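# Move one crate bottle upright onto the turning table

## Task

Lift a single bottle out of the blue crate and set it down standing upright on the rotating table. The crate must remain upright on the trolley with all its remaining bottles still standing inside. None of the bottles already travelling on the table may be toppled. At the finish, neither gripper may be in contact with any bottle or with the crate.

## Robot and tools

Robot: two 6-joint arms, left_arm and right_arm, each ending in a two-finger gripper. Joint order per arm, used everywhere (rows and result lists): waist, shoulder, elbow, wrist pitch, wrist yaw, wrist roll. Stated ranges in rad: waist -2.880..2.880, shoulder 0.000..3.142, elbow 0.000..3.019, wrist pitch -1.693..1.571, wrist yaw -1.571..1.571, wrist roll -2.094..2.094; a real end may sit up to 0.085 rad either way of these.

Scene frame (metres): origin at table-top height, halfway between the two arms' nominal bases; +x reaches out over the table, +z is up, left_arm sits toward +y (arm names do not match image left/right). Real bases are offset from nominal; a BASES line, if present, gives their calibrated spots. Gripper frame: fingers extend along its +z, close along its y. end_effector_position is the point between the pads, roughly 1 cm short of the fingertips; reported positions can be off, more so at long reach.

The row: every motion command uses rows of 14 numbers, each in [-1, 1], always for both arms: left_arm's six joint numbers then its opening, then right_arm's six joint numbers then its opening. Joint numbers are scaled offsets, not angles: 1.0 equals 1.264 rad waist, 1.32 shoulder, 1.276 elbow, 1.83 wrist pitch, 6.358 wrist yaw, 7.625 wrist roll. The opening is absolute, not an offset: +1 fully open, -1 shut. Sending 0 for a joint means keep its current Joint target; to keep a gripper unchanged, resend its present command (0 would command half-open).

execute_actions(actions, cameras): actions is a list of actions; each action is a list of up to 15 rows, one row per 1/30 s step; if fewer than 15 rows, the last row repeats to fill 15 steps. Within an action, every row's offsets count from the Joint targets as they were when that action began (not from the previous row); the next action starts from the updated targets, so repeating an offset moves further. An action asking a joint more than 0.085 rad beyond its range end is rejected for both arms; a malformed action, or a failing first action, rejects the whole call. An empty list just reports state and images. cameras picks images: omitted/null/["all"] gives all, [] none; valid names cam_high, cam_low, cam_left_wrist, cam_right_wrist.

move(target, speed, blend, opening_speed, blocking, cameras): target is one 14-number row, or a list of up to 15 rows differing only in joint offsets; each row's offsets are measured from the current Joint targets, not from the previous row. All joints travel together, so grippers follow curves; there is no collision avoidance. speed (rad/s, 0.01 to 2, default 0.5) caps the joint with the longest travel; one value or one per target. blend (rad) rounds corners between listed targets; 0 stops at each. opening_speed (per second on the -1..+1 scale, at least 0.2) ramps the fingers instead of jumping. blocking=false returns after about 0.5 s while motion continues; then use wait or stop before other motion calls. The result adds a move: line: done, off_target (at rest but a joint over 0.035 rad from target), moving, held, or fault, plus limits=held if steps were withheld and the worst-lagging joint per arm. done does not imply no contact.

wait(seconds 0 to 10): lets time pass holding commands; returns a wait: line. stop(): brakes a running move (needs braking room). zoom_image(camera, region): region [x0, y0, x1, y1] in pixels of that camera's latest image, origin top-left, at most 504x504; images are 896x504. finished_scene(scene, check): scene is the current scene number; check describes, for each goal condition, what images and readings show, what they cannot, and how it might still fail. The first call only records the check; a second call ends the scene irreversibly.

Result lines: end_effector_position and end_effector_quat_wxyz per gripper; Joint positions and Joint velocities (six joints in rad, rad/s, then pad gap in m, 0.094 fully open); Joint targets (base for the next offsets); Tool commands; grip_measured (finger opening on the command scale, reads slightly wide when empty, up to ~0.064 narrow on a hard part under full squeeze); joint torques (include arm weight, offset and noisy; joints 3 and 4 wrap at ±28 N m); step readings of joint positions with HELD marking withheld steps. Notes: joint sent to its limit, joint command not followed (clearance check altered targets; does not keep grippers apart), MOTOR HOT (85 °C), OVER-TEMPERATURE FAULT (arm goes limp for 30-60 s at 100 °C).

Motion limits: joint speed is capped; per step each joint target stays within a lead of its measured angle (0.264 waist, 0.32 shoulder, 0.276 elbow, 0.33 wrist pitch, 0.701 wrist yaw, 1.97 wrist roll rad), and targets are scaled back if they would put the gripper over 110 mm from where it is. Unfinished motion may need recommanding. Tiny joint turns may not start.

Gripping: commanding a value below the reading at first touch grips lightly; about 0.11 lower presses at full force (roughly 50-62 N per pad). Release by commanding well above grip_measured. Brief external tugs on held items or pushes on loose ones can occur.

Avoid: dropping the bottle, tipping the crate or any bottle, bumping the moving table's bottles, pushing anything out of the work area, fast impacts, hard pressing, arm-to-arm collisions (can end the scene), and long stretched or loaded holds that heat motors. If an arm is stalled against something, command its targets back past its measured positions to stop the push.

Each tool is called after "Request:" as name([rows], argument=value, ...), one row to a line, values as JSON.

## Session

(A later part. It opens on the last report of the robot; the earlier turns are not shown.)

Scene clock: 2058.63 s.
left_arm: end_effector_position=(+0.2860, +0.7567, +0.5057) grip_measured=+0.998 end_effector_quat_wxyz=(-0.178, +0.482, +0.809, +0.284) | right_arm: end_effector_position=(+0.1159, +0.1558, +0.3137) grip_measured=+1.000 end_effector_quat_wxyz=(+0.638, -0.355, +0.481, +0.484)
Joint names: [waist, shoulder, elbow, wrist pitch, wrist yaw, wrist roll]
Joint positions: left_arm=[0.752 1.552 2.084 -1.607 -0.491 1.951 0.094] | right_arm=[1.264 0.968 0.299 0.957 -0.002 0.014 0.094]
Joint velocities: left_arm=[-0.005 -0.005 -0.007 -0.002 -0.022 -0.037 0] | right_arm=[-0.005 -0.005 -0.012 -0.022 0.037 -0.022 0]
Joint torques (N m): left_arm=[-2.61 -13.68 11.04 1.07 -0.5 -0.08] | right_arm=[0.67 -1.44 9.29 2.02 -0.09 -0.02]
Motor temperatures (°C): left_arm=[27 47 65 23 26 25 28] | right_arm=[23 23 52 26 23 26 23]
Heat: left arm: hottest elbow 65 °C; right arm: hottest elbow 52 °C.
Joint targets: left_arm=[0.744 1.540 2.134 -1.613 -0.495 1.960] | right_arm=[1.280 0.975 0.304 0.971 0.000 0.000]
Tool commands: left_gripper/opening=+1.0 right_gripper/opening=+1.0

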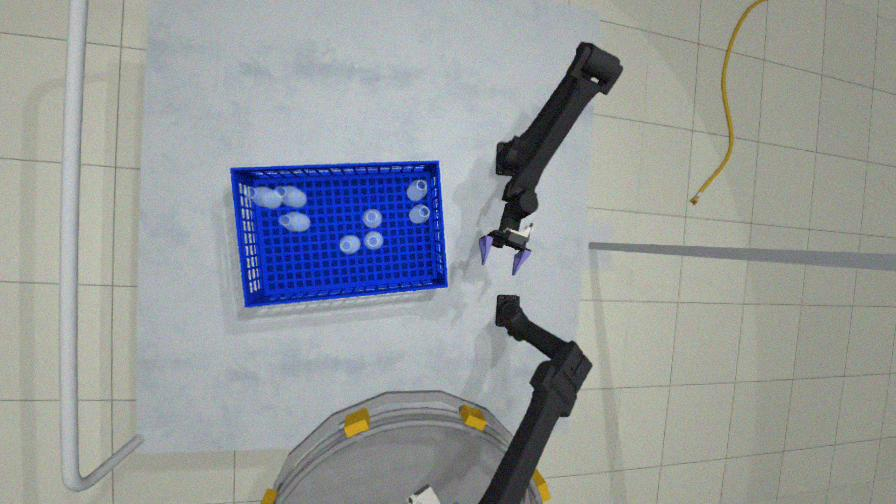

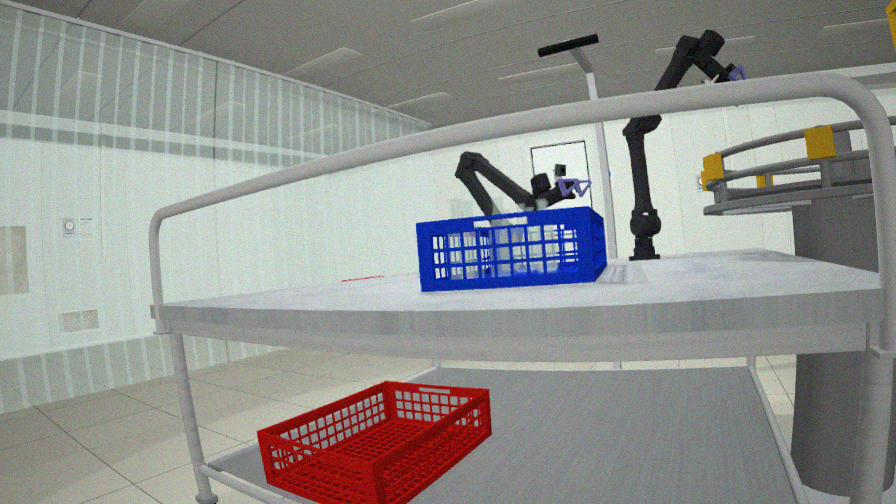

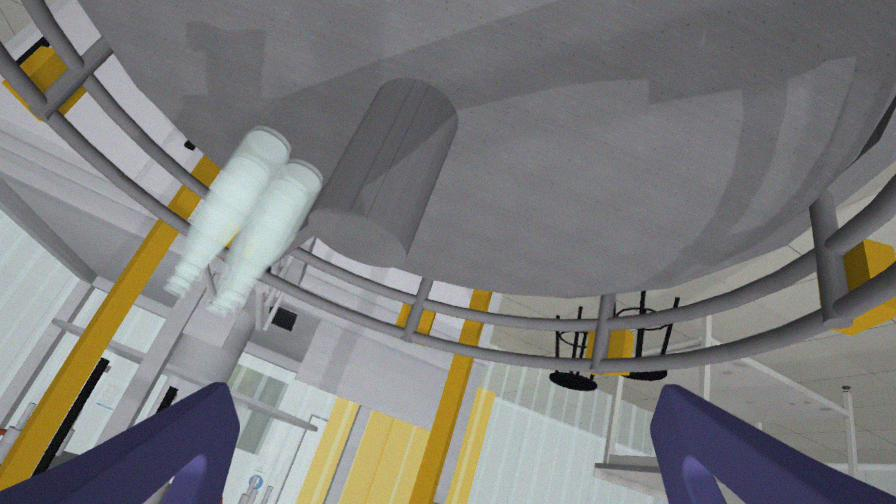

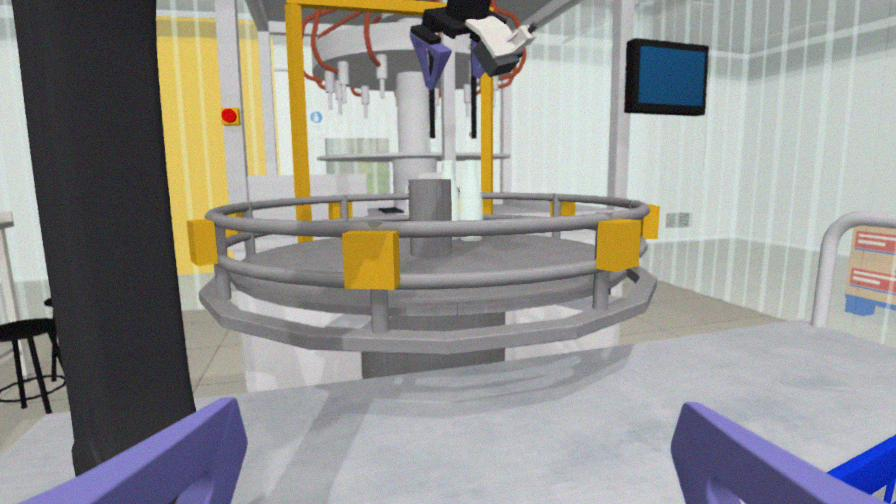

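Request:
move([
  [0, -0.0742, 0.0752, 0.2803, 0, 0, 1, 0, 0, 0, 0, 0, 0, 1],
  [0.187, -0.0742, 0.0752, 0.2803, 0.0779, -0.257, 1, 0, 0, 0, 0, 0, 0, 1],
], speed=[0.4, 0.7], blend=0.05, cameras=["cam_high", "cam_left_wrist", "cam_right_wrist"])

Scene clock: 2071.80 s.
left_arm: end_effector_position=(+0.2729, +0.8014, +0.6815) grip_measured=+0.999 end_effector_quat_wxyz=(+0.495, -0.382, +0.733, +0.267) | right_arm: end_effector_position=(+0.1159, +0.1558, +0.3137) grip_measured=+1.000 end_effector_quat_wxyz=(+0.638, -0.355, +0.481, +0.484)
Joint names: [waist, shoulder, elbow, wrist pitch, wrist yaw, wrist roll]
Joint positions: left_arm=[0.974 1.447 2.186 -1.115 -0.003 0.012 0.094] | right_arm=[1.264 0.968 0.299 0.957 -0.002 0.014 0.094]
Joint velocities: left_arm=[-0.024 0.005 -0.002 -0.002 -0.007 0.007 0] | right_arm=[0.005 -0.015 0.007 -0.002 -0.007 0.022 0]
Joint torques (N m): left_arm=[-1.14 -11.05 10.25 2.78 0.13 -0.22] | right_arm=[0.67 -1.49 9.28 2.02 -0.09 -0.02]
Motor temperatures (°C): left_arm=[27 46 66 23 26 25 28] | right_arm=[23 23 52 26 23 26 23]
Heat: left arm: hottest elbow 66 °C; right arm: hottest elbow 52 °C.
Joint targets: left_arm=[0.981 1.442 2.230 -1.100 0.001 0.001] | right_arm=[1.280 0.975 0.304 0.971 0.000 0.000]
move: off_target (left_arm); left_arm: the elbow is farthest, 0.044 rad from its target
Images, in order (width x height): cam_high 896x504, cam_left_wrist 896x504, cam_right_wrist 896x504.

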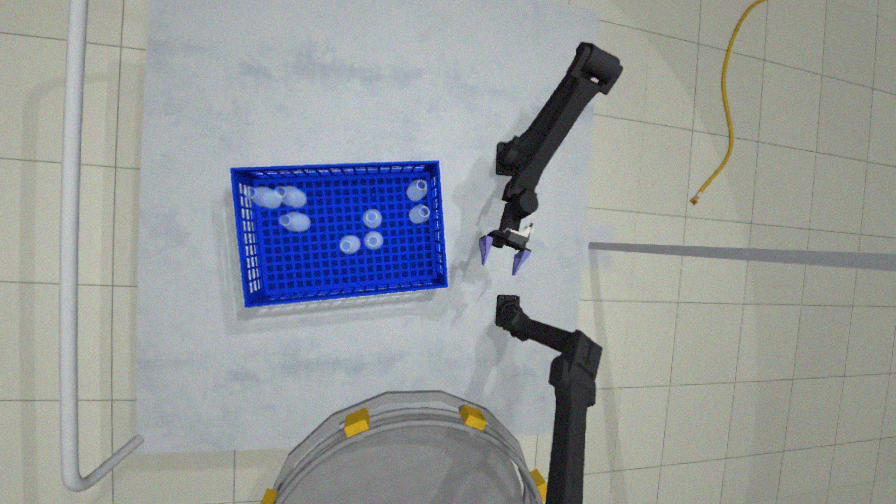

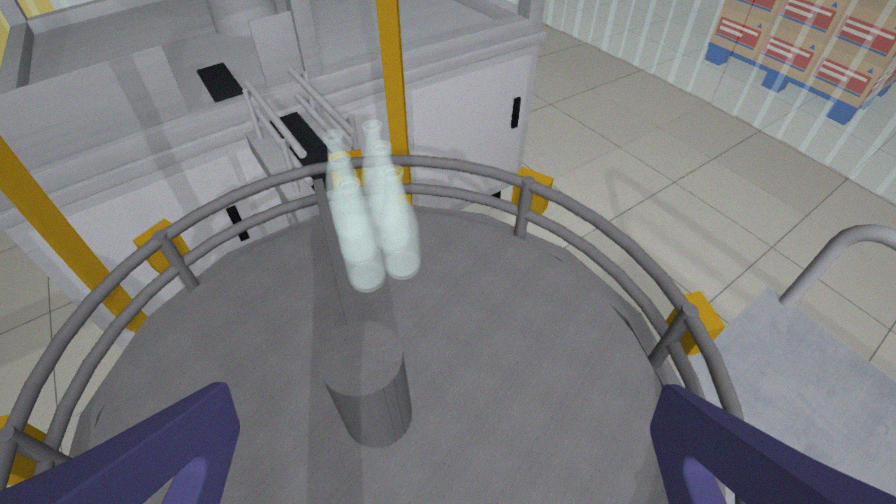

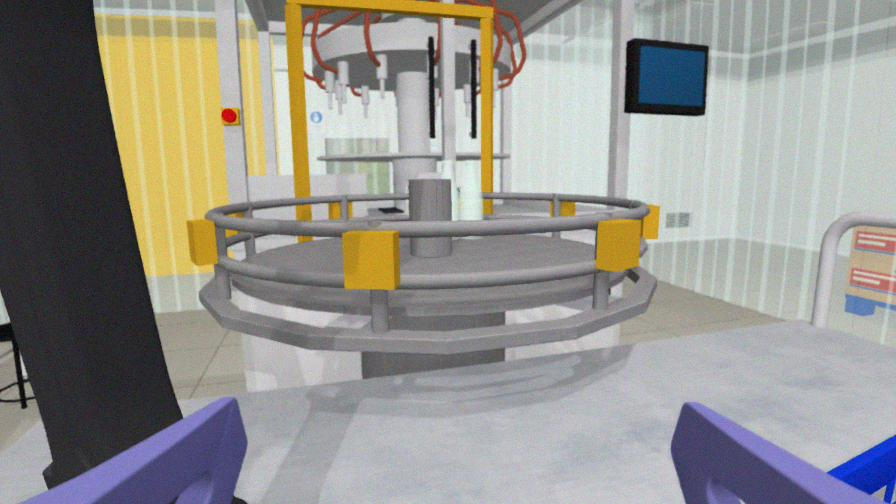

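Request:
zoom_image(camera="cam_left_wrist", region=[280, 100, 480, 310])

Request:
zoom_image(camera="cam_high", region=[220, 140, 460, 320])

Request:
zoom_image(camera="cam_right_wrist", region=[380, 140, 520, 270])

Scaled by 2.400 from the camera's 896x504 image, which has a finer 1280x720 frame.

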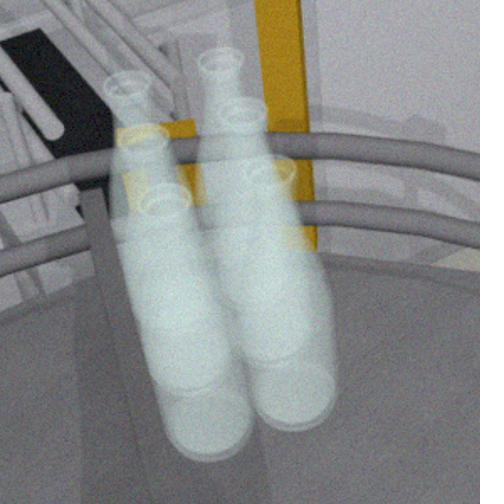

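Scaled by 2.100 from the camera's 896x504 image, which has a finer 1280x720 frame.

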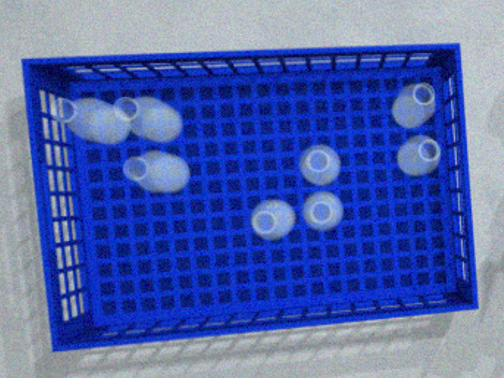

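Scaled by 3.600 from the camera's 896x504 image, which has a finer 1280x720 frame.

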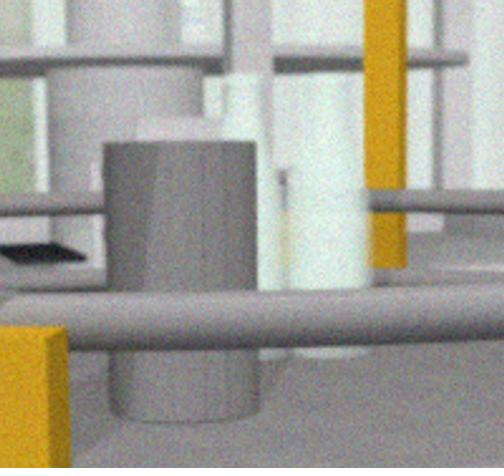

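Request:
finished_scene(scene=2, check="Bottle on table: the left wrist view from above the disc shows six bottles standing in two rows of three against the guide (mouths up, round bases flat on the disc). Five were riding before, so the sixth is the one I placed. No bottle lies on the disc; the right wrist side view also shows only upright bottles. What the views cannot show: a bottle hidden directly behind the post or below the near rail, but the overhead wrist view covers the disc there except the strip nearest the arm, and the bottle count is complete. Crate: cam_high and cam_low show the blue crate flat on the trolley top with eight bottles standing in it (nine minus one); their outlines are those of upright bottles seen in perspective. A bottle leaning on the crate wall could look similar, but they look the same as at the start. Contact: left gripper is fully open at z 0.68, well above bottles (top about 0.43); right gripper is at z 0.31 near the arm bases, away from the crate and bottles. Neither arm touches anything. A late miss could come from a push that topples a bottle; nothing of that kind is visible.")

This call ended nothing. Check each condition that your pictures could not show: look closer or test it, and mend what is not met. Then call finished_scene again.

Request:
wait(seconds=0.5)

Request:
zoom_image(camera="cam_low", region=[400, 180, 640, 315])

Request:
zoom_image(camera="cam_left_wrist", region=[280, 100, 480, 310])

Scene clock: 2090.13 s.
left_arm: end_effector_position=(+0.2729, +0.8014, +0.6815) grip_measured=+0.999 end_effector_quat_wxyz=(+0.495, -0.383, +0.733, +0.266) | right_arm: end_effector_position=(+0.1159, +0.1558, +0.3137) grip_measured=+1.000 end_effector_quat_wxyz=(+0.638, -0.355, +0.481, +0.484)
Joint names: [waist, shoulder, elbow, wrist pitch, wrist yaw, wrist roll]
Joint positions: left_arm=[0.974 1.447 2.186 -1.115 -0.003 0.011 0.094] | right_arm=[1.264 0.968 0.299 0.957 -0.002 0.014 0.094]
Joint velocities: left_arm=[-0.005 -0.015 0.002 0.007 0.037 0.037 0] | right_arm=[-0.024 -0.005 0.007 -0.002 0.051 -0.007 0]
Joint torques (N m): left_arm=[-1.03 -11.34 10.25 2.62 0.11 -0.2] | right_arm=[0.67 -1.44 9.29 2.03 -0.09 -0.02]
Motor temperatures (°C): left_arm=[27 45 67 23 26 25 27] | right_arm=[23 23 52 26 23 26 23]
Heat: left arm: hottest elbow 67 °C; right arm: hottest elbow 52 °C.
Joint targets: left_arm=[0.981 1.442 2.230 -1.100 0.001 0.001] | right_arm=[1.280 0.975 0.304 0.971 0.000 0.000]
Tool commands: left_gripper/opening=+1.0 right_gripper/opening=+1.0
wait: 0.50 s; at rest from the start

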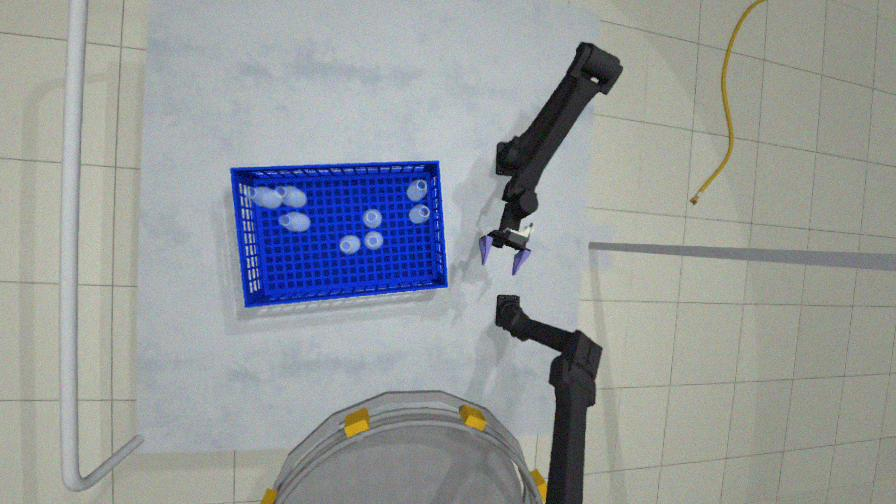

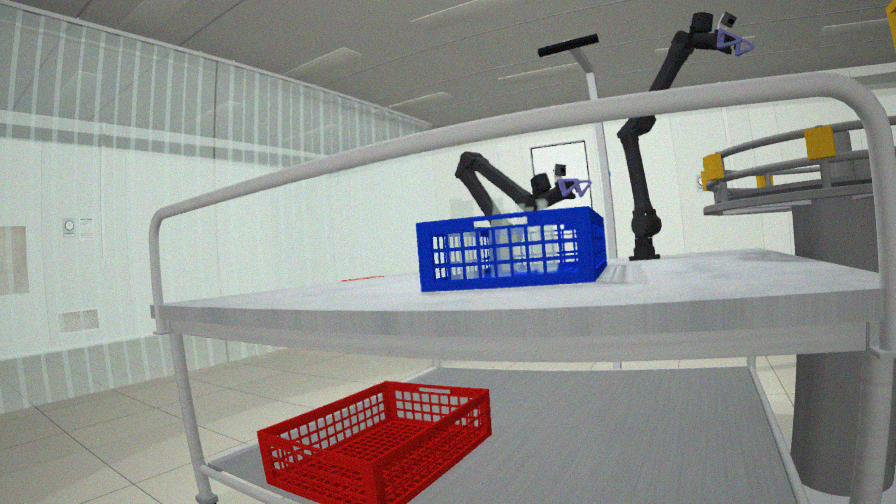

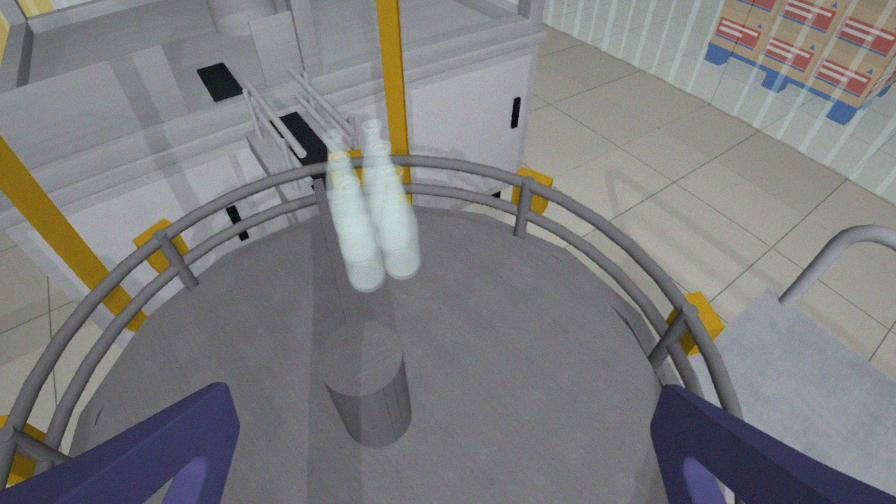

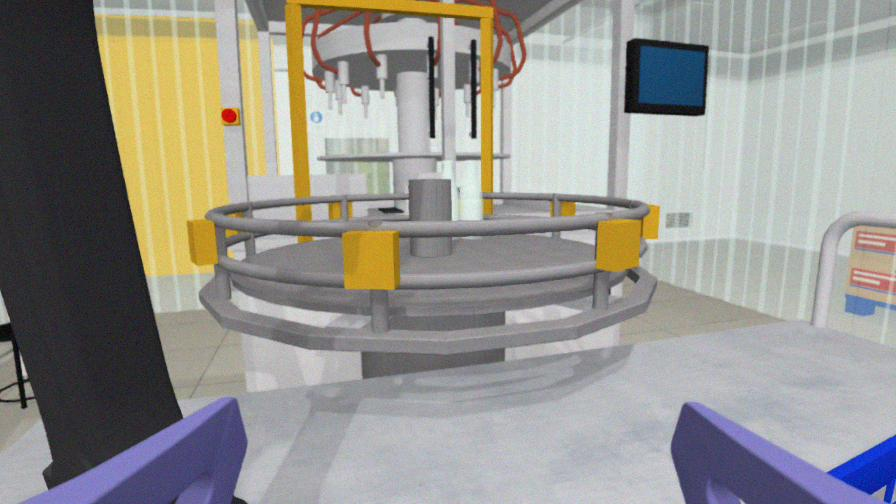

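Scaled by 2.100 from the camera's 896x504 image, which has a finer 1280x720 frame.

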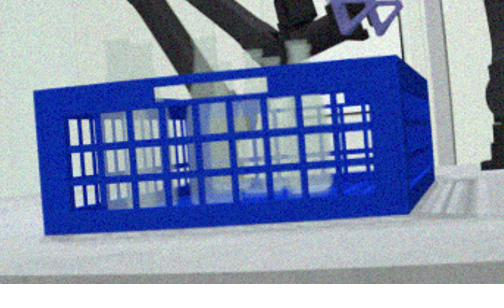

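Scaled by 2.400 from the camera's 896x504 image, which has a finer 1280x720 frame.

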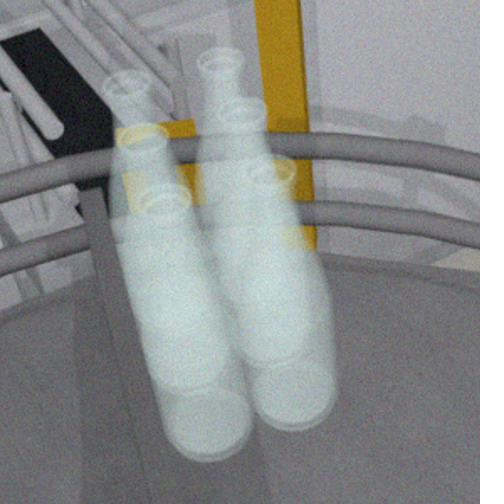

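Request:
finished_scene(scene=2, check="Re-checked about 20 s after retracting: the six bottles on the disc stand unchanged in two rows of three at the guide (five earlier plus the placed one), and the near half of the disc is empty in the right wrist side view. The crate stands flat on the trolley with eight upright bottles in cam_high and cam_low. Both grippers are open and far from bottles and crate; torques match free air. A bottle hidden behind another could in principle lean, but all six mouths and outlines are parallel and steady between the two views.")

The scene is finished: the task was done.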